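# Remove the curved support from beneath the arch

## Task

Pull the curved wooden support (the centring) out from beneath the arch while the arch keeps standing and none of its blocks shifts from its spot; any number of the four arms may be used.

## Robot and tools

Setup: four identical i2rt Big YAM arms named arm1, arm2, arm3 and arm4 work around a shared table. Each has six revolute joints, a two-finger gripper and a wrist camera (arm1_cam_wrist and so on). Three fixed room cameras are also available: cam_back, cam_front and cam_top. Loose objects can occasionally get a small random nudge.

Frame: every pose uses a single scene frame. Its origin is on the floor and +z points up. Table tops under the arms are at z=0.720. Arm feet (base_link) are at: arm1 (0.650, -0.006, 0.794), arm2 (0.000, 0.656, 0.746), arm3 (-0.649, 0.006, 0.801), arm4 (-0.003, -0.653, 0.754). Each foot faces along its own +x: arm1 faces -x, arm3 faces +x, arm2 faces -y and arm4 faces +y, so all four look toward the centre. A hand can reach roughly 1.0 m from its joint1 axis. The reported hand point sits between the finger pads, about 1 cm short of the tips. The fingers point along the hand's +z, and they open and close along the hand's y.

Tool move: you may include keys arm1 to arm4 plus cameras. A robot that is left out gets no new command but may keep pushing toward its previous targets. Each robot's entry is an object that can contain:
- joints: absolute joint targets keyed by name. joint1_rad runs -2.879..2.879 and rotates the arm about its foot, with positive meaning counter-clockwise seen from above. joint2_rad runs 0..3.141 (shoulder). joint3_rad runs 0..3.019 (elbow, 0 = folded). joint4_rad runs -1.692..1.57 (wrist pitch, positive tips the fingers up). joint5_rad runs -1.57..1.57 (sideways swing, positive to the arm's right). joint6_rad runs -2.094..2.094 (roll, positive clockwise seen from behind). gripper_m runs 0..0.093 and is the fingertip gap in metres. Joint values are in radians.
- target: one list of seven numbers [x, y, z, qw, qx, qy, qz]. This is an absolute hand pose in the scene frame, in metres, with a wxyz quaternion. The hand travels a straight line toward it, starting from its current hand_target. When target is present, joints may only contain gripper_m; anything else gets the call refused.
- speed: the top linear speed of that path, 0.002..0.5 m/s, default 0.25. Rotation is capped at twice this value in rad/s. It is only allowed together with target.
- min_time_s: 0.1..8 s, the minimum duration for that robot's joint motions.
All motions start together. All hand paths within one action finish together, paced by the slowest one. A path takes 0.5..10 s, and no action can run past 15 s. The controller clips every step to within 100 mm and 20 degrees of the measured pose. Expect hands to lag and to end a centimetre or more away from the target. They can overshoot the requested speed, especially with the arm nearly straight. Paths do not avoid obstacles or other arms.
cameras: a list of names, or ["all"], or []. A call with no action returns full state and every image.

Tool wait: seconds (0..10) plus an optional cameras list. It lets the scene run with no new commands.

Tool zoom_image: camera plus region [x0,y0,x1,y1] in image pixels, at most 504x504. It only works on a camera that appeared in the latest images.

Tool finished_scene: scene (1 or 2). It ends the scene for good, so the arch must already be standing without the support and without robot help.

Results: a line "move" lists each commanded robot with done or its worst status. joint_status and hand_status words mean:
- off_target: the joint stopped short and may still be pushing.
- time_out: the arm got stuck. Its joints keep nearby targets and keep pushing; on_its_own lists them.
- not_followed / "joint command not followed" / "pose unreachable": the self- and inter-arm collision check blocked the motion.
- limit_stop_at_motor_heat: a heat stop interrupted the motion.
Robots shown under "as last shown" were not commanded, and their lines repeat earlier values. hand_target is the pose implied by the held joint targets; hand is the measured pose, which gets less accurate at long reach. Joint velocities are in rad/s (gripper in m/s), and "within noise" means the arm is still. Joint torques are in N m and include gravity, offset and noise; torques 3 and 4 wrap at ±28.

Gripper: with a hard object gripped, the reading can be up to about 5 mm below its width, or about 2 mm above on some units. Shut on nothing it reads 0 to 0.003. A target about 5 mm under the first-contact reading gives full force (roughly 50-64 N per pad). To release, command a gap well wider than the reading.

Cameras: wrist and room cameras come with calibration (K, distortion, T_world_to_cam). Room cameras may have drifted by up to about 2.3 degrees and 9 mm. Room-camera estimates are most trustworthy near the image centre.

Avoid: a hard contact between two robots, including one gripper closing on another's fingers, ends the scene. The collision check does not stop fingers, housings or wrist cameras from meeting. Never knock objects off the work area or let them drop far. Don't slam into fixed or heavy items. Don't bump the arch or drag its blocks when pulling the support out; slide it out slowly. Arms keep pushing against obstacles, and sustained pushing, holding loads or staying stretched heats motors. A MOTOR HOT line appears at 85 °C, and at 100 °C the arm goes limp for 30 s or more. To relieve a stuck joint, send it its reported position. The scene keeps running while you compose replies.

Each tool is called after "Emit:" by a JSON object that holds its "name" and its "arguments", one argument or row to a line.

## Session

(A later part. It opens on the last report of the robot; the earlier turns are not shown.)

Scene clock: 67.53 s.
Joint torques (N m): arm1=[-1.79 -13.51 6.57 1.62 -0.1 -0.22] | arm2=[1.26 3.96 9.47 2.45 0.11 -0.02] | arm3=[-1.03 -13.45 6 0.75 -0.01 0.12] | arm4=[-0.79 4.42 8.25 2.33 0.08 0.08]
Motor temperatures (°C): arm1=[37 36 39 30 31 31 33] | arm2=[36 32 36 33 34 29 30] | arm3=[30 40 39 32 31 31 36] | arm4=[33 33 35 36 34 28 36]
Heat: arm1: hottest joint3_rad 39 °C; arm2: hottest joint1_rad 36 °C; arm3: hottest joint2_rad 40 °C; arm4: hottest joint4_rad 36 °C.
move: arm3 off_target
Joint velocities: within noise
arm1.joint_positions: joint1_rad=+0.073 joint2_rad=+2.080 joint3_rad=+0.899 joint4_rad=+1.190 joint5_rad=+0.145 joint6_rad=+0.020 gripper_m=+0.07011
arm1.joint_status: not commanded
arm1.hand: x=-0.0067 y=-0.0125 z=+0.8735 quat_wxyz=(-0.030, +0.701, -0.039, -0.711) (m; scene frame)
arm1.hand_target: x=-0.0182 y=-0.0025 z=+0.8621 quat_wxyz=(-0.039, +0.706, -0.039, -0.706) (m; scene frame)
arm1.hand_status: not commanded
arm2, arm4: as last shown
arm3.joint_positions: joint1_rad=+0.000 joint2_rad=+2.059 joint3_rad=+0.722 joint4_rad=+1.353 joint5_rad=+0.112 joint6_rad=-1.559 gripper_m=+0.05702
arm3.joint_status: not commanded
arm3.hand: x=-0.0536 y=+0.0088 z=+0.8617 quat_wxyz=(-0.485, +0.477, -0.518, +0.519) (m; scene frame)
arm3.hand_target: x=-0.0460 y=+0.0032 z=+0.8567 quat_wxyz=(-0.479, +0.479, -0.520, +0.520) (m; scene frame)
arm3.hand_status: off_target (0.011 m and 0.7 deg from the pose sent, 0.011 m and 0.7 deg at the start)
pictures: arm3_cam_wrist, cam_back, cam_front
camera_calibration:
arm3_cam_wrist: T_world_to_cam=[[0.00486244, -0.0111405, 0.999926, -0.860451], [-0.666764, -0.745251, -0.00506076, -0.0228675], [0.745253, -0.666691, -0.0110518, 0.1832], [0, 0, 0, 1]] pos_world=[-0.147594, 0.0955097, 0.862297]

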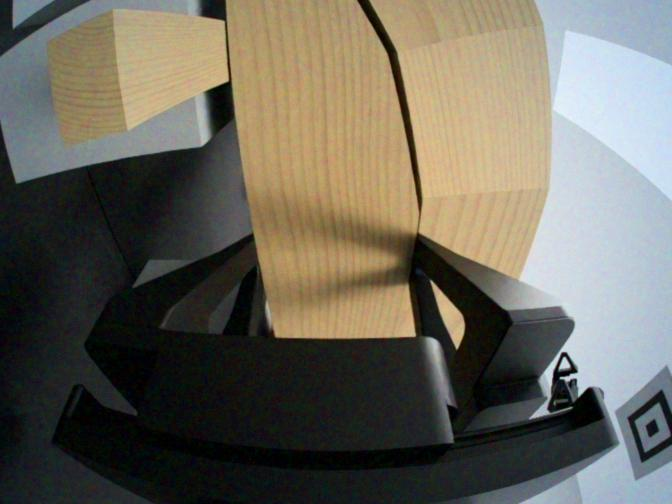

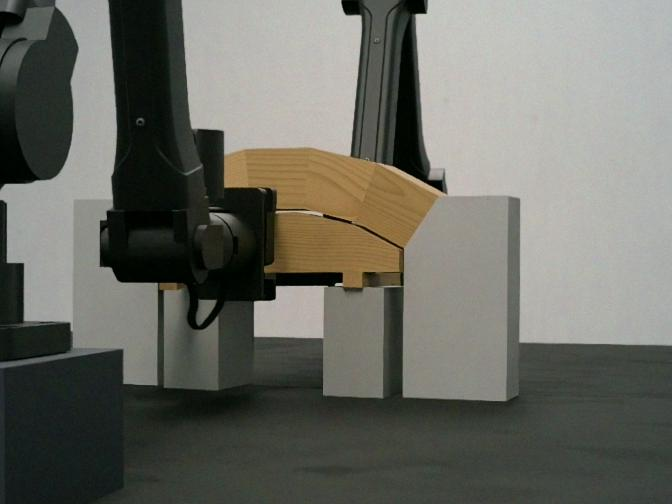

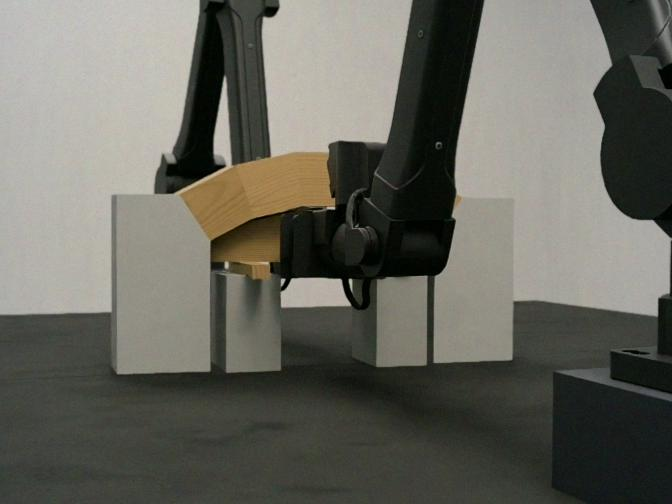

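Emit:
{"name": "move", "arguments": {
  "arm1": {"target": [-0.0132, -0.0031, 0.862, -0.0392, 0.7060, -0.0392, -0.7060], "speed": 0.04}
}}

Emit:
{"name": "move", "arguments": {
  "arm1": {"target": [-0.0082, -0.0035, 0.862, -0.0392, 0.7060, -0.0392, -0.7060], "speed": 0.04}
}}

Emit:
{"name": "move", "arguments": {
  "arm1": {"target": [0.0018, -0.0043, 0.862, -0.0392, 0.7060, -0.0392, -0.7060], "speed": 0.04}
}}

Emit:
{"name": "move", "arguments": {
  "arm1": {"target": [0.0118, -0.0052, 0.862, -0.0392, 0.7060, -0.0392, -0.7060], "speed": 0.04}
}}

Emit:
{"name": "move", "arguments": {
  "arm1": {"target": [0.0318, -0.0068, 0.862, -0.0392, 0.7060, -0.0392, -0.7060], "speed": 0.04}
}}

Scene clock: 71.17 s.
Joint torques (N m): arm1=[-1.73 -13.98 5.31 2.11 -0.05 -0.21] | arm2=[1.14 3.66 9.48 2.44 0.1 -0.02] | arm3=[-1.08 -13.63 6.02 0.76 -0.01 0.12] | arm4=[-1.2 4.37 8.16 2.39 0.06 0.09]
Motor temperatures (°C): arm1=[37 36 39 30 31 31 33] | arm2=[36 32 36 33 34 29 30] | arm3=[30 40 39 32 31 31 36] | arm4=[33 32 35 36 34 28 36]
Heat: arm1: hottest joint3_rad 39 °C; arm2: hottest joint1_rad 36 °C; arm3: hottest joint2_rad 40 °C; arm4: hottest joint4_rad 36 °C.
move: arm1 off_target
Joint velocities: within noise
arm1.joint_positions: joint1_rad=+0.073 joint2_rad=+2.080 joint3_rad=+0.899 joint4_rad=+1.190 joint5_rad=+0.145 joint6_rad=+0.020 gripper_m=+0.07011
arm1.joint_status: not commanded
arm1.hand: x=-0.0067 y=-0.0125 z=+0.8735 quat_wxyz=(-0.030, +0.701, -0.039, -0.711) (m; scene frame)
arm1.hand_target: x=-0.0124 y=-0.0030 z=+0.8620 quat_wxyz=(-0.039, +0.706, -0.039, -0.706) (m; scene frame)
arm1.hand_status: off_target (0.016 m and 1.3 deg from the pose sent, 0.016 m and 1.3 deg at the start)
arm2, arm3, arm4: as last shown
pictures: none

Scene clock: 72.13 s.
Joint torques (N m): arm1=[-1.55 -14.33 4.25 2.51 0 -0.21] | arm2=[1.14 3.72 9.46 2.43 0.1 -0.02] | arm3=[-1.26 -13.74 6.04 0.73 -0.02 0.13] | arm4=[-0.85 4.6 8.17 2.28 0.06 0.09]
Motor temperatures (°C): arm1=[37 36 39 30 31 31 33] | arm2=[36 32 36 33 34 29 30] | arm3=[30 40 39 32 31 31 37] | arm4=[33 32 36 36 34 28 36]
Heat: arm1: hottest joint3_rad 39 °C; arm2: hottest joint1_rad 36 °C; arm3: hottest joint2_rad 40 °C; arm4: hottest joint3_rad 36 °C.
move: arm1 off_target
Joint velocities: within noise
arm1.joint_positions: joint1_rad=+0.073 joint2_rad=+2.080 joint3_rad=+0.899 joint4_rad=+1.190 joint5_rad=+0.145 joint6_rad=+0.020 gripper_m=+0.07011
arm1.joint_status: not commanded
arm1.hand: x=-0.0067 y=-0.0125 z=+0.8735 quat_wxyz=(-0.030, +0.701, -0.039, -0.711) (m; scene frame)
arm1.hand_target: x=-0.0077 y=-0.0035 z=+0.8620 quat_wxyz=(-0.039, +0.706, -0.039, -0.706) (m; scene frame)
arm1.hand_status: off_target (0.015 m and 1.3 deg from the pose sent, 0.015 m and 1.3 deg at the start)
arm2.joint_positions: joint1_rad=-0.491 joint2_rad=+0.571 joint3_rad=+1.396 joint4_rad=-1.145 joint5_rad=+0.158 joint6_rad=+0.378 gripper_m=+0.09396
arm2.joint_status: not commanded
arm2.hand: x=-0.1424 y=+0.4717 z=+1.3418 quat_wxyz=(-0.330, -0.780, -0.216, +0.486) (m; scene frame)
arm2.hand_target: x=-0.1404 y=+0.4751 z=+1.3501 quat_wxyz=(-0.336, -0.774, -0.213, +0.492) (m; scene frame)
arm2.hand_status: not commanded
arm3: as last shown
arm4.joint_positions: joint1_rad=-0.377 joint2_rad=+0.615 joint3_rad=+1.493 joint4_rad=-1.274 joint5_rad=+0.157 joint6_rad=-0.616 gripper_m=+0.09396
arm4.joint_status: not commanded
arm4.hand: x=+0.0978 y=-0.4603 z=+1.3602 quat_wxyz=(-0.554, +0.623, -0.545, -0.090) (m; scene frame)
arm4.hand_target: x=+0.0963 y=-0.4637 z=+1.3683 quat_wxyz=(-0.562, +0.618, -0.542, -0.093) (m; scene frame)
arm4.hand_status: not commanded
pictures: none

Scene clock: 73.10 s.
Joint torques (N m): arm1=[-1.44 -15.15 2.86 3.34 0.09 -0.22] | arm2=[1.14 3.66 9.55 2.5 0.1 -0.02] | arm3=[-1.03 -13.57 5.83 0.75 -0.01 0.13] | arm4=[-0.67 4.72 8.27 2.29 0.06 0.08]
Motor temperatures (°C): arm1=[37 36 39 30 31 31 33] | arm2=[36 32 36 33 34 29 30] | arm3=[30 40 39 32 31 31 37] | arm4=[33 32 36 36 34 28 36]
Heat: arm1: hottest joint3_rad 39 °C; arm2: hottest joint1_rad 36 °C; arm3: hottest joint2_rad 40 °C; arm4: hottest joint3_rad 36 °C.
move: arm1 off_target
Joint velocities: within noise
arm1.joint_positions: joint1_rad=+0.073 joint2_rad=+2.080 joint3_rad=+0.888 joint4_rad=+1.190 joint5_rad=+0.145 joint6_rad=+0.020 gripper_m=+0.07011
arm1.joint_status: not commanded
arm1.hand: x=-0.0030 y=-0.0123 z=+0.8694 quat_wxyz=(-0.030, +0.705, -0.038, -0.708) (m; scene frame)
arm1.hand_target: x=+0.0018 y=-0.0043 z=+0.8620 quat_wxyz=(-0.039, +0.706, -0.039, -0.706) (m; scene frame)
arm1.hand_status: off_target (0.012 m and 1.0 deg from the pose sent, 0.017 m and 1.3 deg at the start)
arm2, arm4: as last shown
arm3.joint_positions: joint1_rad=+0.000 joint2_rad=+2.059 joint3_rad=+0.724 joint4_rad=+1.353 joint5_rad=+0.112 joint6_rad=-1.559 gripper_m=+0.05701
arm3.joint_status: not commanded
arm3.hand: x=-0.0527 y=+0.0089 z=+0.8625 quat_wxyz=(-0.485, +0.477, -0.517, +0.519) (m; scene frame)
arm3.hand_target: x=-0.0460 y=+0.0033 z=+0.8567 quat_wxyz=(-0.479, +0.479, -0.520, +0.520) (m; scene frame)
arm3.hand_status: not commanded
pictures: none

Scene clock: 74.07 s.
Joint torques (N m): arm1=[-1.14 -15.5 2.7 3.56 0.11 -0.21] | arm2=[1.2 3.6 9.48 2.51 0.11 -0.02] | arm3=[-1.03 -13.63 5.83 0.76 -0.01 0.12] | arm4=[-1.38 4.89 8.29 2.28 0.06 0.1]
Motor temperatures (°C): arm1=[37 36 39 30 31 31 33] | arm2=[36 32 36 33 34 29 30] | arm3=[30 41 39 32 31 31 37] | arm4=[33 32 36 36 34 28 36]
Heat: arm1: hottest joint3_rad 39 °C; arm2: hottest joint1_rad 36 °C; arm3: hottest joint2_rad 41 °C; arm4: hottest joint3_rad 36 °C.
move: arm1 done
Joint velocities: within noise
arm1.joint_positions: joint1_rad=+0.073 joint2_rad=+2.080 joint3_rad=+0.858 joint4_rad=+1.206 joint5_rad=+0.147 joint6_rad=+0.020 gripper_m=+0.07011
arm1.joint_status: not commanded
arm1.hand: x=+0.0075 y=-0.0114 z=+0.8619 quat_wxyz=(-0.032, +0.710, -0.039, -0.703) (m; scene frame)
arm1.hand_target: x=+0.0118 y=-0.0052 z=+0.8620 quat_wxyz=(-0.039, +0.706, -0.039, -0.706) (m; scene frame)
arm1.hand_status: done (0.008 m and 1.0 deg from the pose sent, 0.018 m and 1.0 deg at the start)
arm2, arm3, arm4: as last shown
pictures: none

Scene clock: 75.10 s.
Joint torques (N m): arm1=[-0.73 -16.44 2.39 3.64 0.12 -0.22] | arm2=[1.08 3.6 9.48 2.5 0.11 0] | arm3=[-1.14 -13.68 5.82 0.72 -0.01 0.13] | arm4=[-0.79 4.31 8.35 2.19 0.08 0.09]
Motor temperatures (°C): arm1=[37 36 39 30 30 31 33] | arm2=[36 32 36 33 34 29 30] | arm3=[30 41 39 32 31 31 37] | arm4=[33 32 36 36 34 28 36]
Heat: arm1: hottest joint3_rad 39 °C; arm2: hottest joint1_rad 36 °C; arm3: hottest joint2_rad 41 °C; arm4: hottest joint3_rad 36 °C.
move: arm1 off_target
Joint velocities: within noise
arm1.joint_positions: joint1_rad=+0.073 joint2_rad=+2.080 joint3_rad=+0.800 joint4_rad=+1.245 joint5_rad=+0.152 joint6_rad=+0.020 gripper_m=+0.07011
arm1.joint_status: not commanded
arm1.hand: x=+0.0288 y=-0.0093 z=+0.8502 quat_wxyz=(-0.034, +0.716, -0.040, -0.696) (m; scene frame)
arm1.hand_target: x=+0.0317 y=-0.0068 z=+0.8618 quat_wxyz=(-0.039, +0.706, -0.039, -0.706) (m; scene frame)
arm1.hand_status: off_target (0.012 m and 1.8 deg from the pose sent, 0.025 m and 1.0 deg at the start)
arm2, arm3, arm4: as last shown
pictures: none

Emit:
{"name": "move", "arguments": {
  "arm1": {"joints": {"joint2_rad": 2.060, "joint3_rad": 0.80, "joint4_rad": 1.245}, "min_time_s": 0.5}
}}

Emit:
{"name": "move", "arguments": {
  "arm1": {"joints": {"joint2_rad": 2.050}, "min_time_s": 0.5}
}}

Emit:
{"name": "move", "arguments": {
  "arm1": {"joints": {"joint2_rad": 2.040}, "min_time_s": 0.5}
}}

Emit:
{"name": "move", "arguments": {
  "arm1": {"joints": {"joint2_rad": 2.030}, "min_time_s": 0.5}
}}

Scene clock: 76.77 s.
Joint torques (N m): arm1=[-0.67 -16.73 3.15 2.45 0.12 -0.22] | arm2=[0.97 3.96 9.52 2.47 0.1 -0.01] | arm3=[-1.03 -13.57 5.82 0.76 -0.02 0.12] | arm4=[-1.03 4.54 8.28 2.33 0.04 0.08]
Motor temperatures (°C): arm1=[37 37 39 30 30 31 33] | arm2=[36 32 36 33 34 29 29] | arm3=[30 41 39 32 31 31 37] | arm4=[33 32 36 36 34 28 36]
Heat: arm1: hottest joint3_rad 39 °C; arm2: hottest joint1_rad 36 °C; arm3: hottest joint2_rad 41 °C; arm4: hottest joint3_rad 36 °C.
move: arm1 done
Joint velocities: within noise
arm1.joint_positions: joint1_rad=+0.073 joint2_rad=+2.080 joint3_rad=+0.800 joint4_rad=+1.245 joint5_rad=+0.152 joint6_rad=+0.020 gripper_m=+0.07011
arm1.joint_status: all done
arm1.hand: x=+0.0288 y=-0.0093 z=+0.8502 quat_wxyz=(-0.034, +0.716, -0.040, -0.696) (m; scene frame)
arm1.hand_target: x=+0.0275 y=-0.0070 z=+0.8620 quat_wxyz=(-0.040, +0.710, -0.039, -0.702) (m; scene frame)
arm1.hand_status: not commanded
arm2, arm3, arm4: as last shown
pictures: none

Scene clock: 77.67 s.
Joint torques (N m): arm1=[-0.91 -16.67 3.22 2.41 0.12 -0.22] | arm2=[1.03 3.66 9.46 2.45 0.1 -0.01] | arm3=[-1.2 -13.63 5.81 0.73 -0.01 0.12] | arm4=[-1.14 4.66 8.27 2.39 0.09 0.06]
Motor temperatures (°C): arm1=[37 37 39 30 30 31 33] | arm2=[36 32 36 33 34 29 29] | arm3=[30 41 39 32 31 31 37] | arm4=[33 32 36 36 34 28 36]
Heat: arm1: hottest joint3_rad 39 °C; arm2: hottest joint1_rad 36 °C; arm3: hottest joint2_rad 41 °C; arm4: hottest joint3_rad 36 °C.
move: arm1 done
Joint velocities: within noise
arm1.joint_positions: joint1_rad=+0.073 joint2_rad=+2.068 joint3_rad=+0.800 joint4_rad=+1.245 joint5_rad=+0.152 joint6_rad=+0.020 gripper_m=+0.07011
arm1.joint_status: all done
arm1.hand: x=+0.0280 y=-0.0094 z=+0.8573 quat_wxyz=(-0.034, +0.712, -0.040, -0.700) (m; scene frame)
arm1.hand_target: x=+0.0269 y=-0.0071 z=+0.8682 quat_wxyz=(-0.039, +0.706, -0.039, -0.706) (m; scene frame)
arm1.hand_status: not commanded
arm2, arm3, arm4: as last shown
pictures: none

Scene clock: 78.57 s.
Joint torques (N m): arm1=[-0.85 -16.62 3.29 2.4 0.11 -0.22] | arm2=[1.26 3.84 9.5 2.4 0.11 -0.02] | arm3=[-1.2 -13.51 5.82 0.76 -0.01 0.12] | arm4=[-1.14 4.25 8.31 2.43 0.05 0.05]
Motor temperatures (°C): arm1=[37 37 39 30 30 31 33] | arm2=[36 32 36 33 34 29 29] | arm3=[30 41 39 32 31 31 37] | arm4=[33 32 36 36 34 28 36]
Heat: arm1: hottest joint3_rad 39 °C; arm2: hottest joint1_rad 36 °C; arm3: hottest joint2_rad 41 °C; arm4: hottest joint3_rad 36 °C.
move: arm1 done
Joint velocities: within noise
arm1.joint_positions: joint1_rad=+0.073 joint2_rad=+2.058 joint3_rad=+0.800 joint4_rad=+1.245 joint5_rad=+0.152 joint6_rad=+0.020 gripper_m=+0.07011
arm1.joint_status: all done
arm1.hand: x=+0.0274 y=-0.0095 z=+0.8632 quat_wxyz=(-0.033, +0.709, -0.041, -0.704) (m; scene frame)
arm1.hand_target: x=+0.0264 y=-0.0071 z=+0.8741 quat_wxyz=(-0.039, +0.703, -0.040, -0.710) (m; scene frame)
arm1.hand_status: not commanded
arm2, arm3, arm4: as last shown
pictures: none

Scene clock: 79.47 s.
Joint torques (N m): arm1=[-0.73 -16.44 3.32 2.41 0.11 -0.21] | arm2=[0.97 3.78 9.52 2.44 0.1 -0.01] | arm3=[-1.08 -13.63 5.82 0.75 -0.01 0.12] | arm4=[-1.44 4.42 8.2 2.3 0.07 0.06]
Motor temperatures (°C): arm1=[37 37 39 30 30 31 33] | arm2=[36 32 36 33 34 29 29] | arm3=[30 41 39 32 31 31 37] | arm4=[33 32 36 36 34 28 36]
Heat: arm1: hottest joint3_rad 39 °C; arm2: hottest joint1_rad 36 °C; arm3: hottest joint2_rad 41 °C; arm4: hottest joint3_rad 36 °C.
move: arm1 done
Joint velocities: within noise
arm1.joint_positions: joint1_rad=+0.073 joint2_rad=+2.048 joint3_rad=+0.800 joint4_rad=+1.245 joint5_rad=+0.152 joint6_rad=+0.020 gripper_m=+0.07011
arm1.joint_status: all done
arm1.hand: x=+0.0268 y=-0.0096 z=+0.8692 quat_wxyz=(-0.033, +0.705, -0.041, -0.707) (m; scene frame)
arm1.hand_target: x=+0.0259 y=-0.0072 z=+0.8801 quat_wxyz=(-0.038, +0.699, -0.040, -0.713) (m; scene frame)
arm1.hand_status: not commanded
arm2, arm3, arm4: as last shown
pictures: none

Emit:
{"name": "move", "arguments": {
  "arm1": {"joints": {"joint2_rad": 2.080, "joint3_rad": 0.77, "joint4_rad": 1.27}, "min_time_s": 0.8}
}}

Emit:
{"name": "move", "arguments": {
  "arm1": {"joints": {"joint2_rad": 2.040, "joint3_rad": 0.80, "joint4_rad": 1.24}, "min_time_s": 0.8}
}}

Emit:
{"name": "move", "arguments": {
  "arm1": {"joints": {"joint2_rad": 2.000, "joint3_rad": 0.76, "joint4_rad": 1.28, "joint1_rad": 0.10}, "min_time_s": 1.0}
}}

Emit:
{"name": "move", "arguments": {
  "arm1": {"joints": {"joint2_rad": 1.960, "joint3_rad": 0.70, "joint4_rad": 1.32, "joint1_rad": 0.05}, "min_time_s": 1.0}
}}

Scene clock: 81.07 s.
Joint torques (N m): arm1=[-0.79 -12.34 2.43 3.56 0.11 -0.22] | arm2=[1.14 3.66 9.5 2.47 0.08 -0.02] | arm3=[-1.08 -13.57 5.81 0.76 -0.02 0.12] | arm4=[-0.44 4.54 8.29 2.09 0.05 0.08]
Motor temperatures (°C): arm1=[37 37 39 30 30 31 33] | arm2=[36 32 36 33 34 29 29] | arm3=[30 41 39 32 31 31 37] | arm4=[33 32 36 36 34 28 36]
Heat: arm1: hottest joint3_rad 39 °C; arm2: hottest joint1_rad 36 °C; arm3: hottest joint2_rad 41 °C; arm4: hottest joint3_rad 36 °C.
move: arm1 done
Joint velocities: within noise
arm1.joint_positions: joint1_rad=+0.073 joint2_rad=+2.048 joint3_rad=+0.781 joint4_rad=+1.245 joint5_rad=+0.153 joint6_rad=+0.020 gripper_m=+0.07011
arm1.joint_status: all done
arm1.hand: x=+0.0339 y=-0.0091 z=+0.8621 quat_wxyz=(-0.034, +0.712, -0.040, -0.700) (m; scene frame)
arm1.hand_target: x=+0.0401 y=-0.0062 z=+0.8456 quat_wxyz=(-0.041, +0.718, -0.038, -0.693) (m; scene frame)
arm1.hand_status: not commanded
arm2.joint_positions: joint1_rad=-0.491 joint2_rad=+0.571 joint3_rad=+1.396 joint4_rad=-1.145 joint5_rad=+0.158 joint6_rad=+0.378 gripper_m=+0.09396
arm2.joint_status: not commanded
arm2.hand: x=-0.1424 y=+0.4717 z=+1.3418 quat_wxyz=(-0.330, -0.780, -0.216, +0.486) (m; scene frame)
arm2.hand_target: x=-0.1404 y=+0.4751 z=+1.3501 quat_wxyz=(-0.336, -0.774, -0.213, +0.492) (m; scene frame)
arm2.hand_status: not commanded
arm3: as last shown
arm4.joint_positions: joint1_rad=-0.377 joint2_rad=+0.615 joint3_rad=+1.493 joint4_rad=-1.274 joint5_rad=+0.157 joint6_rad=-0.616 gripper_m=+0.09396
arm4.joint_status: not commanded
arm4.hand: x=+0.0978 y=-0.4603 z=+1.3602 quat_wxyz=(-0.554, +0.623, -0.545, -0.090) (m; scene frame)
arm4.hand_target: x=+0.0963 y=-0.4637 z=+1.3683 quat_wxyz=(-0.562, +0.618, -0.542, -0.093) (m; scene frame)
arm4.hand_status: not commanded
pictures: none

Scene clock: 82.17 s.
Joint torques (N m): arm1=[-0.73 -15.56 4.6 2.19 0.12 -0.21] | arm2=[1.49 3.66 9.5 2.43 0.11 -0.02] | arm3=[-1.08 -13.63 5.81 0.72 -0.01 0.12] | arm4=[-0.85 4.84 8.27 2.39 0.08 0.05]
Motor temperatures (°C): arm1=[37 37 39 30 30 31 32] | arm2=[36 32 36 33 34 29 29] | arm3=[30 41 39 32 31 31 37] | arm4=[33 32 36 36 34 28 36]
Heat: arm1: hottest joint3_rad 39 °C; arm2: hottest joint1_rad 36 °C; arm3: hottest joint2_rad 41 °C; arm4: hottest joint3_rad 36 °C.
move: arm1 done
Joint velocities: within noise
arm1.joint_positions: joint1_rad=+0.073 joint2_rad=+2.048 joint3_rad=+0.781 joint4_rad=+1.245 joint5_rad=+0.153 joint6_rad=+0.020 gripper_m=+0.07011
arm1.joint_status: all done
arm1.hand: x=+0.0339 y=-0.0091 z=+0.8621 quat_wxyz=(-0.034, +0.712, -0.040, -0.700) (m; scene frame)
arm1.hand_target: x=+0.0264 y=-0.0071 z=+0.8729 quat_wxyz=(-0.039, +0.704, -0.040, -0.708) (m; scene frame)
arm1.hand_status: not commanded
arm2, arm4: as last shown
arm3.joint_positions: joint1_rad=+0.000 joint2_rad=+2.059 joint3_rad=+0.724 joint4_rad=+1.353 joint5_rad=+0.112 joint6_rad=-1.559 gripper_m=+0.05701
arm3.joint_status: not commanded
arm3.hand: x=-0.0527 y=+0.0089 z=+0.8625 quat_wxyz=(-0.485, +0.477, -0.517, +0.519) (m; scene frame)
arm3.hand_target: x=-0.0460 y=+0.0033 z=+0.8567 quat_wxyz=(-0.479, +0.479, -0.520, +0.520) (m; scene frame)
arm3.hand_status: not commanded
pictures: none

Scene clock: 83.60 s.
Joint torques (N m): arm1=[0.67 -16.03 2.59 3.59 0.11 -0.22] | arm2=[1.14 3.6 9.54 2.48 0.1 0] | arm3=[-1.03 -13.57 5.78 0.76 -0.02 0.11] | arm4=[-0.97 4.54 8.35 2.35 0.06 0.07]
Motor temperatures (°C): arm1=[37 37 39 30 30 31 32] | arm2=[36 32 36 33 34 29 29] | arm3=[30 41 39 32 31 31 37] | arm4=[33 32 36 36 34 28 36]
Heat: arm1: hottest joint3_rad 39 °C; arm2: hottest joint1_rad 36 °C; arm3: hottest joint2_rad 41 °C; arm4: hottest joint3_rad 36 °C.
move: arm1 done
Joint velocities: within noise
arm1.joint_positions: joint1_rad=+0.086 joint2_rad=+2.018 joint3_rad=+0.771 joint4_rad=+1.256 joint5_rad=+0.153 joint6_rad=+0.020 gripper_m=+0.07011
arm1.joint_status: all done
arm1.hand: x=+0.0358 y=-0.0174 z=+0.8790 quat_wxyz=(-0.028, +0.701, -0.037, -0.711) (m; scene frame)
arm1.hand_target: x=+0.0394 y=-0.0254 z=+0.8915 quat_wxyz=(-0.027, +0.691, -0.030, -0.722) (m; scene frame)
arm1.hand_status: not commanded
arm2, arm3, arm4: as last shown
pictures: none

Scene clock: 85.03 s.
Joint torques (N m): arm1=[-1.85 -15.21 2.44 3.52 0.11 -0.23] | arm2=[1.03 3.78 9.55 2.41 0.1 -0.03] | arm3=[-1.26 -13.68 5.81 0.75 -0.02 0.12] | arm4=[-1.2 5.01 8.32 2.32 0.07 0.07]
Motor temperatures (°C): arm1=[37 37 39 30 30 31 32] | arm2=[36 32 36 33 34 29 29] | arm3=[30 41 39 32 31 31 37] | arm4=[33 32 36 36 34 28 36]
Heat: arm1: hottest joint3_rad 39 °C; arm2: hottest joint1_rad 36 °C; arm3: hottest joint2_rad 41 °C; arm4: hottest joint3_rad 36 °C.
move: arm1 done
Joint velocities: within noise
arm1.joint_positions: joint1_rad=+0.063 joint2_rad=+1.978 joint3_rad=+0.711 joint4_rad=+1.296 joint5_rad=+0.153 joint6_rad=+0.020 gripper_m=+0.07011
arm1.joint_status: all done
arm1.hand: x=+0.0559 y=-0.0024 z=+0.8901 quat_wxyz=(-0.036, +0.694, -0.045, -0.718) (m; scene frame)
arm1.hand_target: x=+0.0596 y=+0.0059 z=+0.9028 quat_wxyz=(-0.044, +0.682, -0.048, -0.728) (m; scene frame)
arm1.hand_status: not commanded
arm2, arm3, arm4: as last shown
pictures: none

Emit:
{"name": "move", "arguments": {
  "arm1": {"joints": {"joint2_rad": 2.040, "joint3_rad": 0.76, "joint4_rad": 1.25}, "min_time_s": 1.0}
}}

Emit:
{"name": "move", "arguments": {
  "arm1": {"joints": {"joint2_rad": 2.060, "joint3_rad": 0.78, "joint4_rad": 1.23}, "min_time_s": 1.0}
}}

Scene clock: 86.83 s.
Joint torques (N m): arm1=[-1.44 -11.99 5.29 1.7 0.1 -0.21] | arm2=[1.08 3.72 9.5 2.45 0.11 -0.01] | arm3=[-1.08 -13.68 5.82 0.72 -0.01 0.12] | arm4=[-0.79 4.54 8.23 2.35 0.06 0.06]
Motor temperatures (°C): arm1=[37 37 39 30 30 31 32] | arm2=[36 32 36 33 34 29 29] | arm3=[30 41 39 32 30 31 37] | arm4=[33 32 36 36 34 28 36]
Heat: arm1: hottest joint3_rad 39 °C; arm2: hottest joint1_rad 36 °C; arm3: hottest joint2_rad 41 °C; arm4: hottest joint3_rad 36 °C.
move: arm1 done
Joint velocities: within noise
arm1.joint_positions: joint1_rad=+0.063 joint2_rad=+2.012 joint3_rad=+0.730 joint4_rad=+1.266 joint5_rad=+0.153 joint6_rad=+0.020 gripper_m=+0.07011
arm1.joint_status: all done
arm1.hand: x=+0.0505 y=-0.0024 z=+0.8702 quat_wxyz=(-0.038, +0.710, -0.044, -0.702) (m; scene frame)
arm1.hand_target: x=+0.0412 y=+0.0059 z=+0.8609 quat_wxyz=(-0.047, +0.714, -0.046, -0.697) (m; scene frame)
arm1.hand_status: not commanded
arm2, arm3, arm4: as last shown
pictures: none

Scene clock: 88.13 s.
Joint torques (N m): arm1=[-1.55 -12.04 5.2 1.69 0.09 -0.21] | arm2=[1.14 3.6 9.48 2.44 0.09 -0.02] | arm3=[-1.08 -13.63 5.82 0.75 -0.01 0.14] | arm4=[-1.08 4.31 8.42 2.33 0.07 0.09]
Motor temperatures (°C): arm1=[37 37 39 30 30 31 32] | arm2=[36 32 36 33 34 29 29] | arm3=[30 41 39 32 30 31 37] | arm4=[33 32 36 36 34 28 36]
Heat: arm1: hottest joint3_rad 39 °C; arm2: hottest joint1_rad 36 °C; arm3: hottest joint2_rad 41 °C; arm4: hottest joint3_rad 36 °C.
move: arm1 done
Joint velocities: within noise
arm1.joint_positions: joint1_rad=+0.063 joint2_rad=+2.029 joint3_rad=+0.751 joint4_rad=+1.246 joint5_rad=+0.153 joint6_rad=+0.020 gripper_m=+0.07011
arm1.joint_status: all done
arm1.hand: x=+0.0437 y=-0.0026 z=+0.8629 quat_wxyz=(-0.038, +0.715, -0.044, -0.696) (m; scene frame)
arm1.hand_target: x=+0.0351 y=+0.0058 z=+0.8513 quat_wxyz=(-0.048, +0.721, -0.045, -0.690) (m; scene frame)
arm1.hand_status: not commanded
arm2, arm3, arm4: as last shown
pictures: none

Emit:
{"name": "move", "arguments": {
  "arm3": {"joints": {"joint2_rad": 2.050, "joint3_rad": 0.724, "joint4_rad": 1.355}, "min_time_s": 0.8}
}}

Emit:
{"name": "move", "arguments": {
  "arm3": {"joints": {"joint2_rad": 2.044}, "min_time_s": 0.5}
}}

Emit:
{"name": "move", "arguments": {
  "arm3": {"joints": {"joint2_rad": 2.040}, "min_time_s": 0.5},
  "cameras": ["arm3_cam_wrist", "cam_back", "cam_front"]
}}

Emit:
{"name": "zoom_image", "arguments": {
  "camera": "cam_back",
  "region": [230, 190, 420, 300]
}}

Scene clock: 93.27 s.
Joint torques (N m): arm1=[-1.49 -12.04 5.24 1.68 0.11 -0.22] | arm2=[1.03 3.6 9.47 2.48 0.11 -0.02] | arm3=[-1.2 -15.68 3.95 1.52 -0.02 0.12] | arm4=[-0.97 4.78 8.27 2.29 0.06 0.05]
Motor temperatures (°C): arm1=[37 37 39 30 30 31 32] | arm2=[36 32 37 33 34 29 29] | arm3=[30 42 39 32 30 31 37] | arm4=[33 32 36 36 34 28 35]
Heat: arm1: hottest joint3_rad 39 °C; arm2: hottest joint3_rad 37 °C; arm3: hottest joint2_rad 42 °C; arm4: hottest joint3_rad 36 °C.
move: arm3 done
Joint velocities: within noise
arm1, arm2, arm4: as last shown
arm3.joint_positions: joint1_rad=+0.000 joint2_rad=+2.059 joint3_rad=+0.724 joint4_rad=+1.353 joint5_rad=+0.112 joint6_rad=-1.559 gripper_m=+0.05701
arm3.joint_status: all done
arm3.hand: x=-0.0527 y=+0.0089 z=+0.8625 quat_wxyz=(-0.485, +0.477, -0.517, +0.519) (m; scene frame)
arm3.hand_target: x=-0.0521 y=+0.0032 z=+0.8681 quat_wxyz=(-0.485, +0.473, -0.515, +0.525) (m; scene frame)
arm3.hand_status: not commanded
pictures: none

Scene clock: 94.07 s.
Joint torques (N m): arm1=[-1.49 -11.93 5.27 1.66 0.09 -0.22] | arm2=[1.03 3.66 9.52 2.51 0.1 -0.02] | arm3=[-1.03 -16.15 3.92 1.51 -0.02 0.12] | arm4=[-1.26 4.48 8.29 2.35 0.06 0.07]
Motor temperatures (°C): arm1=[37 37 39 30 30 31 32] | arm2=[36 32 37 33 34 29 29] | arm3=[30 42 39 32 30 31 37] | arm4=[33 32 36 36 34 28 35]
Heat: arm1: hottest joint3_rad 39 °C; arm2: hottest joint3_rad 37 °C; arm3: hottest joint2_rad 42 °C; arm4: hottest joint3_rad 36 °C.
move: arm3 done
Joint velocities: within noise
arm1, arm2, arm4: as last shown
arm3.joint_positions: joint1_rad=+0.000 joint2_rad=+2.059 joint3_rad=+0.724 joint4_rad=+1.353 joint5_rad=+0.112 joint6_rad=-1.559 gripper_m=+0.05701
arm3.joint_status: all done
arm3.hand: x=-0.0527 y=+0.0089 z=+0.8625 quat_wxyz=(-0.485, +0.477, -0.517, +0.519) (m; scene frame)
arm3.hand_target: x=-0.0517 y=+0.0032 z=+0.8715 quat_wxyz=(-0.487, +0.472, -0.513, +0.526) (m; scene frame)
arm3.hand_status: not commanded
pictures: none

Scene clock: 94.87 s.
Joint torques (N m): arm1=[-1.55 -12.04 5.24 1.73 0.11 -0.21] | arm2=[1.14 4.01 9.54 2.43 0.09 -0.02] | arm3=[-1.14 -16.44 3.92 1.52 -0.02 0.13] | arm4=[-1.26 4.95 8.27 2.29 0.07 0.09]
Motor temperatures (°C): arm1=[37 37 39 30 30 31 32] | arm2=[36 32 37 33 34 29 29] | arm3=[30 42 39 32 30 31 37] | arm4=[33 32 36 36 34 28 35]
Heat: arm1: hottest joint3_rad 39 °C; arm2: hottest joint3_rad 37 °C; arm3: hottest joint2_rad 42 °C; arm4: hottest joint3_rad 36 °C.
move: arm3 done
Joint velocities: within noise
arm1: as last shown
arm2.joint_positions: joint1_rad=-0.491 joint2_rad=+0.571 joint3_rad=+1.396 joint4_rad=-1.145 joint5_rad=+0.158 joint6_rad=+0.378 gripper_m=+0.09396
arm2.joint_status: not commanded
arm2.hand: x=-0.1424 y=+0.4717 z=+1.3418 quat_wxyz=(-0.330, -0.780, -0.216, +0.486) (m; scene frame)
arm2.hand_target: x=-0.1404 y=+0.4751 z=+1.3501 quat_wxyz=(-0.336, -0.774, -0.213, +0.492) (m; scene frame)
arm2.hand_status: not commanded
arm3.joint_positions: joint1_rad=-0.001 joint2_rad=+2.058 joint3_rad=+0.724 joint4_rad=+1.353 joint5_rad=+0.112 joint6_rad=-1.559 gripper_m=+0.05700
arm3.joint_status: all done
arm3.hand: x=-0.0527 y=+0.0086 z=+0.8627 quat_wxyz=(-0.485, +0.477, -0.517, +0.520) (m; scene frame)
arm3.hand_target: x=-0.0515 y=+0.0031 z=+0.8739 quat_wxyz=(-0.488, +0.471, -0.513, +0.527) (m; scene frame)
arm3.hand_status: not commanded
arm4.joint_positions: joint1_rad=-0.377 joint2_rad=+0.615 joint3_rad=+1.493 joint4_rad=-1.274 joint5_rad=+0.157 joint6_rad=-0.616 gripper_m=+0.09396
arm4.joint_status: not commanded
arm4.hand: x=+0.0978 y=-0.4603 z=+1.3602 quat_wxyz=(-0.554, +0.623, -0.545, -0.090) (m; scene frame)
arm4.hand_target: x=+0.0963 y=-0.4637 z=+1.3683 quat_wxyz=(-0.562, +0.618, -0.542, -0.093) (m; scene frame)
arm4.hand_status: not commanded
pictures: arm3_cam_wrist, cam_back, cam_front
camera_calibration:
arm3_cam_wrist: T_world_to_cam=[[0.00210508, -0.0112955, 0.999934, -0.861554], [-0.666956, -0.745064, -0.00701233, -0.0207763], [0.745094, -0.666897, -0.00910202, 0.180719], [0, 0, 0, 1]] pos_world=[-0.146696, 0.0953096, 0.862996]

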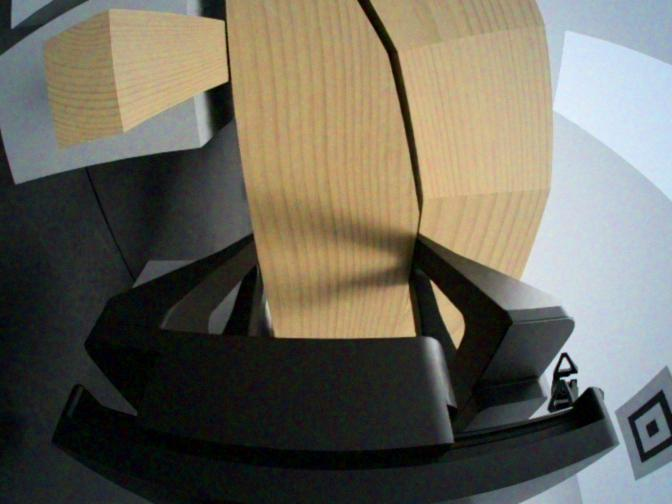

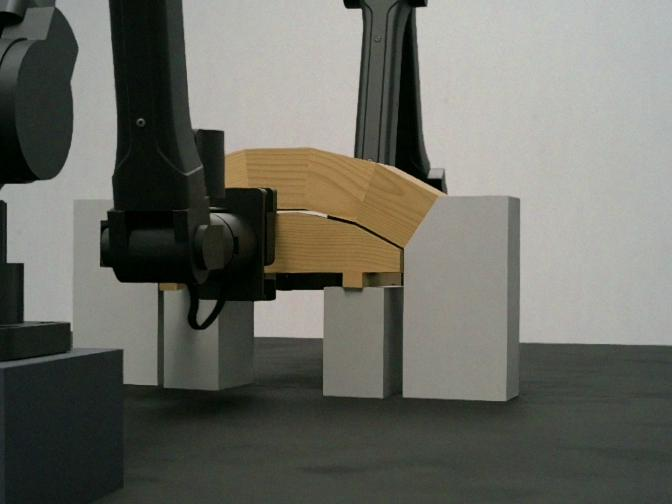

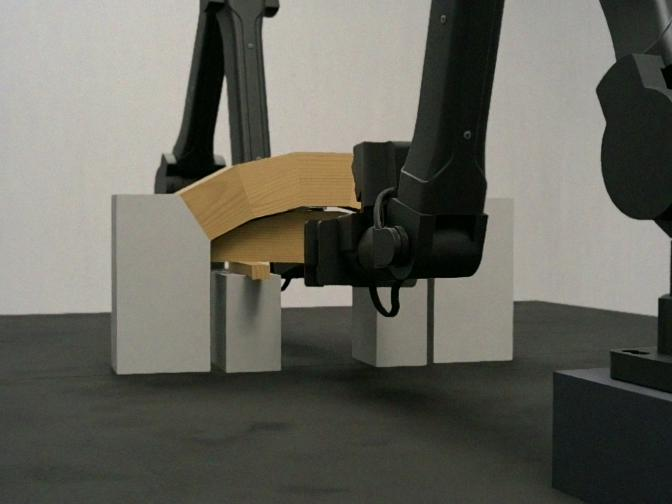

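Scaled by 2.653 from the camera's 672x504 image, which has a finer 960x720 frame.

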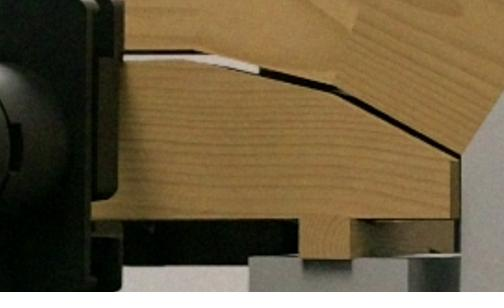

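Emit:
{"name": "move", "arguments": {
  "arm3": {"joints": {"joint2_rad": 2.038}, "min_time_s": 0.5},
  "cameras": ["cam_back"]
}}

Emit:
{"name": "zoom_image", "arguments": {
  "camera": "cam_back",
  "region": [230, 190, 420, 300]
}}

Emit:
{"name": "move", "arguments": {
  "arm3": {"joints": {"joint2_rad": 2.036}, "min_time_s": 0.5},
  "cameras": ["cam_back"]
}}

Emit:
{"name": "zoom_image", "arguments": {
  "camera": "cam_back",
  "region": [230, 190, 420, 300]
}}

Scene clock: 96.00 s.
Joint torques (N m): arm1=[-1.55 -11.99 5.26 1.7 0.1 -0.21] | arm2=[1.32 3.9 9.57 2.47 0.1 -0.03] | arm3=[-1.14 -16.67 3.92 1.47 -0.01 0.13] | arm4=[-1.55 4.42 8.18 2.32 0.06 0.08]
Motor temperatures (°C): arm1=[37 37 39 30 30 31 32] | arm2=[36 32 37 33 34 29 29] | arm3=[30 42 39 32 30 31 37] | arm4=[33 32 36 36 34 28 35]
Heat: arm1: hottest joint3_rad 39 °C; arm2: hottest joint3_rad 37 °C; arm3: hottest joint2_rad 42 °C; arm4: hottest joint3_rad 36 °C.
move: arm3 done
Joint velocities: within noise
arm1, arm2, arm4: as last shown
arm3.joint_positions: joint1_rad=-0.001 joint2_rad=+2.058 joint3_rad=+0.724 joint4_rad=+1.353 joint5_rad=+0.112 joint6_rad=-1.559 gripper_m=+0.05700
arm3.joint_status: all done
arm3.hand: x=-0.0527 y=+0.0086 z=+0.8627 quat_wxyz=(-0.485, +0.477, -0.517, +0.520) (m; scene frame)
arm3.hand_target: x=-0.0514 y=+0.0031 z=+0.8749 quat_wxyz=(-0.488, +0.470, -0.512, +0.528) (m; scene frame)
arm3.hand_status: not commanded
pictures: cam_back

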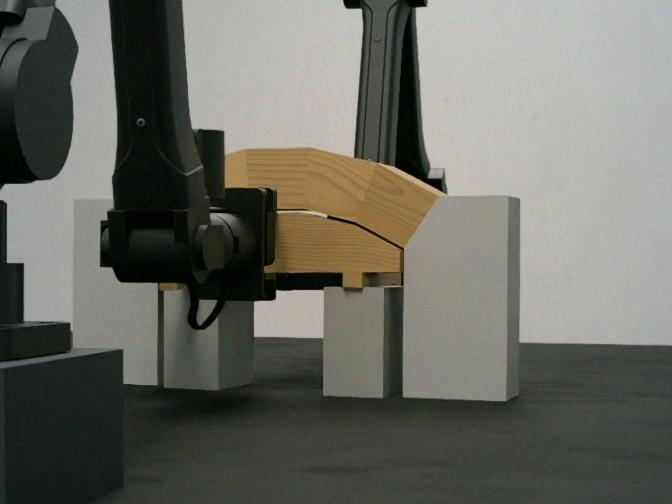

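Scaled by 2.653 from the camera's 672x504 image, which has a finer 960x720 frame.

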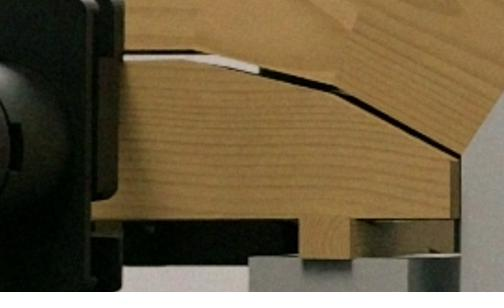

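Scene clock: 96.80 s.
Joint torques (N m): arm1=[-1.49 -12.04 5.29 1.68 0.1 -0.21] | arm2=[1.26 3.84 9.5 2.44 0.1 -0.02] | arm3=[-1.08 -16.85 3.95 1.46 -0.01 0.12] | arm4=[-0.97 4.95 8.21 2.36 0.08 0.08]
Motor temperatures (°C): arm1=[37 37 39 30 30 31 32] | arm2=[36 32 37 33 34 29 29] | arm3=[30 42 39 32 30 31 37] | arm4=[33 32 36 36 34 28 35]
Heat: arm1: hottest joint3_rad 39 °C; arm2: hottest joint3_rad 37 °C; arm3: hottest joint2_rad 42 °C; arm4: hottest joint3_rad 36 °C.
move: arm3 done
Joint velocities: within noise
arm1, arm2, arm4: as last shown
arm3.joint_positions: joint1_rad=-0.001 joint2_rad=+2.058 joint3_rad=+0.724 joint4_rad=+1.353 joint5_rad=+0.112 joint6_rad=-1.559 gripper_m=+0.05700
arm3.joint_status: all done
arm3.hand: x=-0.0527 y=+0.0086 z=+0.8629 quat_wxyz=(-0.485, +0.477, -0.517, +0.520) (m; scene frame)
arm3.hand_target: x=-0.0512 y=+0.0032 z=+0.8763 quat_wxyz=(-0.489, +0.469, -0.512, +0.528) (m; scene frame)
arm3.hand_status: not commanded
pictures: cam_back

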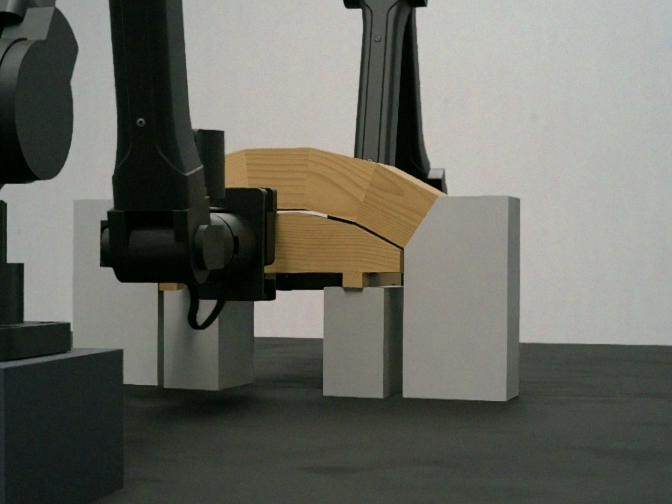

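Scaled by 2.653 from the camera's 672x504 image, which has a finer 960x720 frame.

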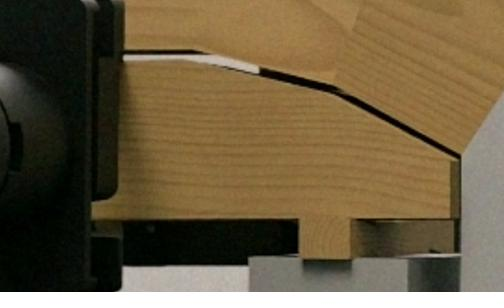

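Emit:
{"name": "move", "arguments": {
  "arm3": {"joints": {"joint2_rad": 2.028}, "min_time_s": 0.5}
}}

Emit:
{"name": "move", "arguments": {
  "arm3": {"joints": {"joint2_rad": 2.020}, "min_time_s": 0.5}
}}

Emit:
{"name": "move", "arguments": {
  "arm3": {"joints": {"joint2_rad": 2.014}, "min_time_s": 0.5},
  "cameras": ["cam_back"]
}}

Emit:
{"name": "zoom_image", "arguments": {
  "camera": "cam_back",
  "region": [230, 190, 420, 300]
}}

Scene clock: 97.90 s.
Joint torques (N m): arm1=[-1.55 -11.99 5.23 1.63 0.1 -0.22] | arm2=[1.2 3.9 9.55 2.5 0.11 -0.01] | arm3=[-1.03 -17.44 3.93 1.5 0 0.13] | arm4=[-1.08 4.37 8.27 2.25 0.09 0.06]
Motor temperatures (°C): arm1=[37 37 39 30 30 31 32] | arm2=[36 32 37 33 34 29 29] | arm3=[30 42 38 32 30 31 37] | arm4=[33 32 36 36 34 28 35]
Heat: arm1: hottest joint3_rad 39 °C; arm2: hottest joint3_rad 37 °C; arm3: hottest joint2_rad 42 °C; arm4: hottest joint3_rad 36 °C.
move: arm3 done
Joint velocities: within noise
arm1, arm2, arm4: as last shown
arm3.joint_positions: joint1_rad=-0.001 joint2_rad=+2.057 joint3_rad=+0.724 joint4_rad=+1.353 joint5_rad=+0.112 joint6_rad=-1.559 gripper_m=+0.05700
arm3.joint_status: all done
arm3.hand: x=-0.0526 y=+0.0086 z=+0.8633 quat_wxyz=(-0.486, +0.476, -0.517, +0.520) (m; scene frame)
arm3.hand_target: x=-0.0508 y=+0.0032 z=+0.8808 quat_wxyz=(-0.491, +0.467, -0.510, +0.530) (m; scene frame)
arm3.hand_status: not commanded
pictures: none

Scene clock: 98.70 s.
Joint torques (N m): arm1=[-1.49 -12.04 5.3 1.7 0.1 -0.22] | arm2=[1.03 3.72 9.58 2.4 0.1 -0.01] | arm3=[-1.2 -18.08 3.97 1.47 0.01 0.12] | arm4=[-1.2 4.54 8.2 2.29 0.07 0.08]
Motor temperatures (°C): arm1=[37 37 39 30 30 31 32] | arm2=[36 32 37 33 34 29 29] | arm3=[30 42 38 32 30 31 37] | arm4=[33 32 36 36 34 28 35]
Heat: arm1: hottest joint3_rad 39 °C; arm2: hottest joint3_rad 37 °C; arm3: hottest joint2_rad 42 °C; arm4: hottest joint3_rad 36 °C.
move: arm3 done
Joint velocities: within noise
arm1, arm2, arm4: as last shown
arm3.joint_positions: joint1_rad=-0.001 joint2_rad=+2.056 joint3_rad=+0.724 joint4_rad=+1.353 joint5_rad=+0.112 joint6_rad=-1.559 gripper_m=+0.05700
arm3.joint_status: all done
arm3.hand: x=-0.0526 y=+0.0087 z=+0.8638 quat_wxyz=(-0.486, +0.476, -0.516, +0.520) (m; scene frame)
arm3.hand_target: x=-0.0505 y=+0.0033 z=+0.8853 quat_wxyz=(-0.493, +0.465, -0.508, +0.532) (m; scene frame)
arm3.hand_status: not commanded
pictures: none

Scene clock: 99.50 s.
Joint torques (N m): arm1=[-1.55 -12.04 5.27 1.66 0.11 -0.22] | arm2=[1.26 3.6 9.51 2.5 0.11 -0.03] | arm3=[-1.08 -18.43 3.93 1.54 -0.01 0.12] | arm4=[-0.79 4.37 8.24 2.11 0.07 0.07]
Motor temperatures (°C): arm1=[37 37 39 30 30 31 32] | arm2=[36 32 37 33 34 29 29] | arm3=[30 42 38 32 30 31 37] | arm4=[33 32 36 36 34 28 35]
Heat: arm1: hottest joint3_rad 39 °C; arm2: hottest joint3_rad 37 °C; arm3: hottest joint2_rad 42 °C; arm4: hottest joint3_rad 36 °C.
move: arm3 done
Joint velocities: within noise
arm1.joint_positions: joint1_rad=+0.063 joint2_rad=+2.029 joint3_rad=+0.751 joint4_rad=+1.246 joint5_rad=+0.153 joint6_rad=+0.020 gripper_m=+0.07011
arm1.joint_status: not commanded
arm1.hand: x=+0.0437 y=-0.0026 z=+0.8629 quat_wxyz=(-0.038, +0.715, -0.044, -0.696) (m; scene frame)
arm1.hand_target: x=+0.0351 y=+0.0058 z=+0.8513 quat_wxyz=(-0.048, +0.721, -0.045, -0.690) (m; scene frame)
arm1.hand_status: not commanded
arm2, arm4: as last shown
arm3.joint_positions: joint1_rad=-0.001 joint2_rad=+2.056 joint3_rad=+0.724 joint4_rad=+1.353 joint5_rad=+0.112 joint6_rad=-1.559 gripper_m=+0.05700
arm3.joint_status: all done
arm3.hand: x=-0.0525 y=+0.0087 z=+0.8642 quat_wxyz=(-0.486, +0.476, -0.516, +0.520) (m; scene frame)
arm3.hand_target: x=-0.0502 y=+0.0033 z=+0.8889 quat_wxyz=(-0.494, +0.464, -0.506, +0.533) (m; scene frame)
arm3.hand_status: not commanded
pictures: cam_back

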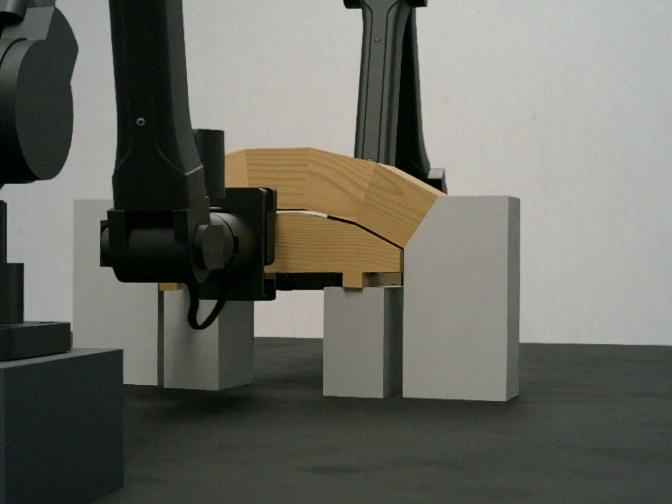

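Scaled by 2.653 from the camera's 672x504 image, which has a finer 960x720 frame.

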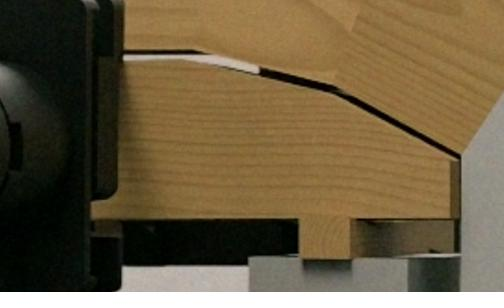

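Emit:
{"name": "move", "arguments": {
  "arm3": {"joints": {"joint2_rad": 2.006}, "min_time_s": 0.5}
}}

Emit:
{"name": "move", "arguments": {
  "arm3": {"joints": {"joint2_rad": 2.000}, "min_time_s": 0.5}
}}

Emit:
{"name": "move", "arguments": {
  "arm3": {"joints": {"joint2_rad": 1.994}, "min_time_s": 0.5},
  "cameras": ["cam_back", "cam_front"]
}}

Emit:
{"name": "zoom_image", "arguments": {
  "camera": "cam_back",
  "region": [230, 190, 420, 300]
}}

Emit:
{"name": "zoom_image", "arguments": {
  "camera": "cam_front",
  "region": [190, 180, 380, 300]
}}

Scene clock: 100.73 s.
Joint torques (N m): arm1=[-1.61 -11.99 5.26 1.7 0.1 -0.22] | arm2=[1.08 3.96 9.47 2.48 0.1 -0.01] | arm3=[-1.03 -18.73 4.31 1.59 0.01 0.11] | arm4=[-0.91 4.31 8.25 2.33 0.05 0.08]
Motor temperatures (°C): arm1=[37 37 40 30 30 31 32] | arm2=[36 32 37 33 34 29 29] | arm3=[30 42 38 32 30 31 37] | arm4=[33 32 36 36 34 28 35]
Heat: arm1: hottest joint3_rad 40 °C; arm2: hottest joint3_rad 37 °C; arm3: hottest joint2_rad 42 °C; arm4: hottest joint3_rad 36 °C.
move: arm3 done
Joint velocities: within noise
arm1, arm2, arm4: as last shown
arm3.joint_positions: joint1_rad=-0.001 joint2_rad=+2.051 joint3_rad=+0.720 joint4_rad=+1.350 joint5_rad=+0.112 joint6_rad=-1.559 gripper_m=+0.05700
arm3.joint_status: all done
arm3.hand: x=-0.0538 y=+0.0087 z=+0.8646 quat_wxyz=(-0.485, +0.477, -0.517, +0.520) (m; scene frame)
arm3.hand_target: x=-0.0499 y=+0.0033 z=+0.8935 quat_wxyz=(-0.496, +0.461, -0.504, +0.535) (m; scene frame)
arm3.hand_status: not commanded
pictures: none

Scene clock: 101.50 s.
Joint torques (N m): arm1=[-1.49 -11.99 5.27 1.7 0.1 -0.22] | arm2=[0.91 3.9 9.52 2.47 0.1 -0.01] | arm3=[-1.2 -19.14 4.31 1.72 0.01 0.13] | arm4=[-1.26 5.25 8.27 2.04 0.05 0.05]
Motor temperatures (°C): arm1=[37 37 40 30 30 31 32] | arm2=[36 32 37 33 34 29 29] | arm3=[30 42 38 32 30 31 37] | arm4=[33 32 36 36 34 28 35]
Heat: arm1: hottest joint3_rad 40 °C; arm2: hottest joint3_rad 37 °C; arm3: hottest joint2_rad 42 °C; arm4: hottest joint3_rad 36 °C.
move: arm3 done
Joint velocities: within noise
arm1, arm2, arm4: as last shown
arm3.joint_positions: joint1_rad=-0.001 joint2_rad=+2.050 joint3_rad=+0.720 joint4_rad=+1.348 joint5_rad=+0.112 joint6_rad=-1.559 gripper_m=+0.05700
arm3.joint_status: all done
arm3.hand: x=-0.0537 y=+0.0087 z=+0.8649 quat_wxyz=(-0.485, +0.477, -0.517, +0.519) (m; scene frame)
arm3.hand_target: x=-0.0497 y=+0.0034 z=+0.8967 quat_wxyz=(-0.498, +0.460, -0.503, +0.536) (m; scene frame)
arm3.hand_status: not commanded
pictures: none

Scene clock: 102.27 s.
Joint torques (N m): arm1=[-1.49 -11.99 5.27 1.69 0.09 -0.22] | arm2=[0.91 3.84 9.5 2.4 0.1 -0.03] | arm3=[-1.08 -19.31 4.72 1.77 0.01 0.11] | arm4=[-1.44 4.89 8.23 2.26 0.05 0.06]
Motor temperatures (°C): arm1=[37 37 40 30 30 31 32] | arm2=[36 32 37 33 34 29 29] | arm3=[30 42 38 32 30 31 37] | arm4=[33 32 36 36 34 28 35]
Heat: arm1: hottest joint3_rad 40 °C; arm2: hottest joint3_rad 37 °C; arm3: hottest joint2_rad 42 °C; arm4: hottest joint3_rad 36 °C.
move: arm3 done
Joint velocities: within noise
arm1: as last shown
arm2.joint_positions: joint1_rad=-0.491 joint2_rad=+0.571 joint3_rad=+1.396 joint4_rad=-1.145 joint5_rad=+0.158 joint6_rad=+0.378 gripper_m=+0.09396
arm2.joint_status: not commanded
arm2.hand: x=-0.1424 y=+0.4717 z=+1.3418 quat_wxyz=(-0.330, -0.780, -0.216, +0.486) (m; scene frame)
arm2.hand_target: x=-0.1404 y=+0.4751 z=+1.3501 quat_wxyz=(-0.336, -0.774, -0.213, +0.492) (m; scene frame)
arm2.hand_status: not commanded
arm3.joint_positions: joint1_rad=-0.001 joint2_rad=+2.046 joint3_rad=+0.716 joint4_rad=+1.346 joint5_rad=+0.112 joint6_rad=-1.559 gripper_m=+0.05700
arm3.joint_status: all done
arm3.hand: x=-0.0550 y=+0.0086 z=+0.8654 quat_wxyz=(-0.485, +0.477, -0.517, +0.519) (m; scene frame)
arm3.hand_target: x=-0.0494 y=+0.0034 z=+0.9006 quat_wxyz=(-0.500, +0.458, -0.501, +0.538) (m; scene frame)
arm3.hand_status: not commanded
arm4.joint_positions: joint1_rad=-0.377 joint2_rad=+0.615 joint3_rad=+1.493 joint4_rad=-1.274 joint5_rad=+0.157 joint6_rad=-0.616 gripper_m=+0.09396
arm4.joint_status: not commanded
arm4.hand: x=+0.0978 y=-0.4603 z=+1.3602 quat_wxyz=(-0.554, +0.623, -0.545, -0.090) (m; scene frame)
arm4.hand_target: x=+0.0963 y=-0.4637 z=+1.3683 quat_wxyz=(-0.562, +0.618, -0.542, -0.093) (m; scene frame)
arm4.hand_status: not commanded
pictures: cam_back, cam_front

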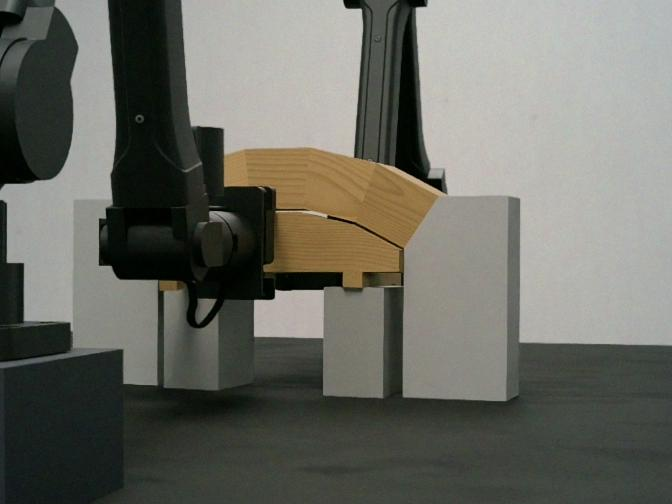

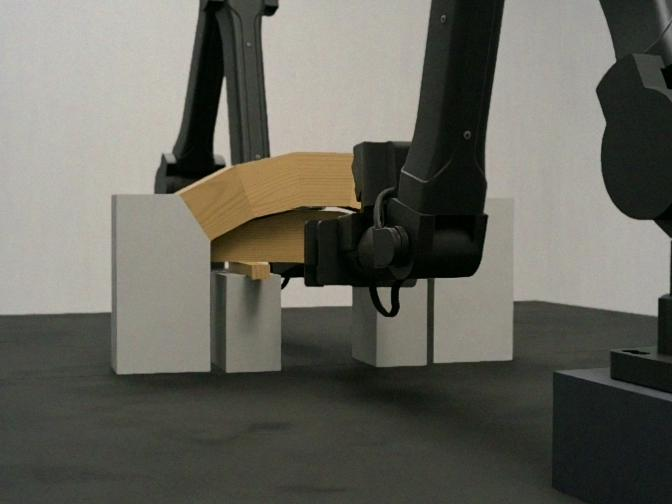

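Scaled by 2.653 from the camera's 672x504 image, which has a finer 960x720 frame.

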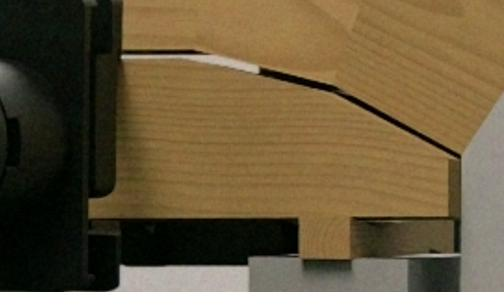

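Scaled by 2.653 from the camera's 672x504 image, which has a finer 960x720 frame.

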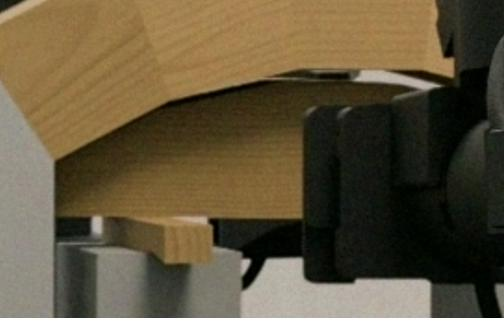

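Emit:
{"name": "move", "arguments": {
  "arm3": {"joints": {"joint4_rad": 1.380}, "min_time_s": 0.5}
}}

Emit:
{"name": "move", "arguments": {
  "arm3": {"joints": {"joint4_rad": 1.390}, "min_time_s": 0.5}
}}

Scene clock: 103.97 s.
Joint torques (N m): arm1=[-1.61 -12.04 5.26 1.69 0.1 -0.22] | arm2=[0.97 3.78 9.54 2.48 0.1 -0.02] | arm3=[-1.14 -19.31 4.67 2.8 0 0.14] | arm4=[-1.08 4.72 8.31 2.39 0.06 0.11]
Motor temperatures (°C): arm1=[37 37 40 30 30 31 32] | arm2=[36 32 37 33 34 29 29] | arm3=[30 42 38 32 30 31 37] | arm4=[33 32 36 36 34 28 35]
Heat: arm1: hottest joint3_rad 40 °C; arm2: hottest joint3_rad 37 °C; arm3: hottest joint2_rad 42 °C; arm4: hottest joint3_rad 36 °C.
move: arm3 done
Joint velocities: within noise
arm1, arm2, arm4: as last shown
arm3.joint_positions: joint1_rad=-0.001 joint2_rad=+2.046 joint3_rad=+0.716 joint4_rad=+1.346 joint5_rad=+0.112 joint6_rad=-1.559 gripper_m=+0.05700
arm3.joint_status: all done
arm3.hand: x=-0.0550 y=+0.0086 z=+0.8654 quat_wxyz=(-0.485, +0.477, -0.517, +0.519) (m; scene frame)
arm3.hand_target: x=-0.0500 y=+0.0034 z=+0.9067 quat_wxyz=(-0.506, +0.451, -0.495, +0.543) (m; scene frame)
arm3.hand_status: not commanded
pictures: none

Scene clock: 104.73 s.
Joint torques (N m): arm1=[-1.55 -11.99 5.29 1.66 0.1 -0.22] | arm2=[1.38 3.6 9.58 2.44 0.1 -0.02] | arm3=[-0.97 -19.37 4.7 3.21 0.01 0.11] | arm4=[-1.14 4.48 8.27 2.22 0.09 0.07]
Motor temperatures (°C): arm1=[37 37 40 30 30 31 32] | arm2=[36 32 37 33 34 29 29] | arm3=[30 42 38 32 30 31 37] | arm4=[33 32 36 36 34 28 35]
Heat: arm1: hottest joint3_rad 40 °C; arm2: hottest joint3_rad 37 °C; arm3: hottest joint2_rad 42 °C; arm4: hottest joint3_rad 36 °C.
move: arm3 done
Joint velocities: within noise
arm1, arm2, arm4: as last shown
arm3.joint_positions: joint1_rad=-0.001 joint2_rad=+2.046 joint3_rad=+0.716 joint4_rad=+1.346 joint5_rad=+0.112 joint6_rad=-1.559 gripper_m=+0.05700
arm3.joint_status: all done
arm3.hand: x=-0.0550 y=+0.0086 z=+0.8654 quat_wxyz=(-0.485, +0.477, -0.517, +0.519) (m; scene frame)
arm3.hand_target: x=-0.0502 y=+0.0034 z=+0.9092 quat_wxyz=(-0.509, +0.448, -0.493, +0.545) (m; scene frame)
arm3.hand_status: not commanded
pictures: none


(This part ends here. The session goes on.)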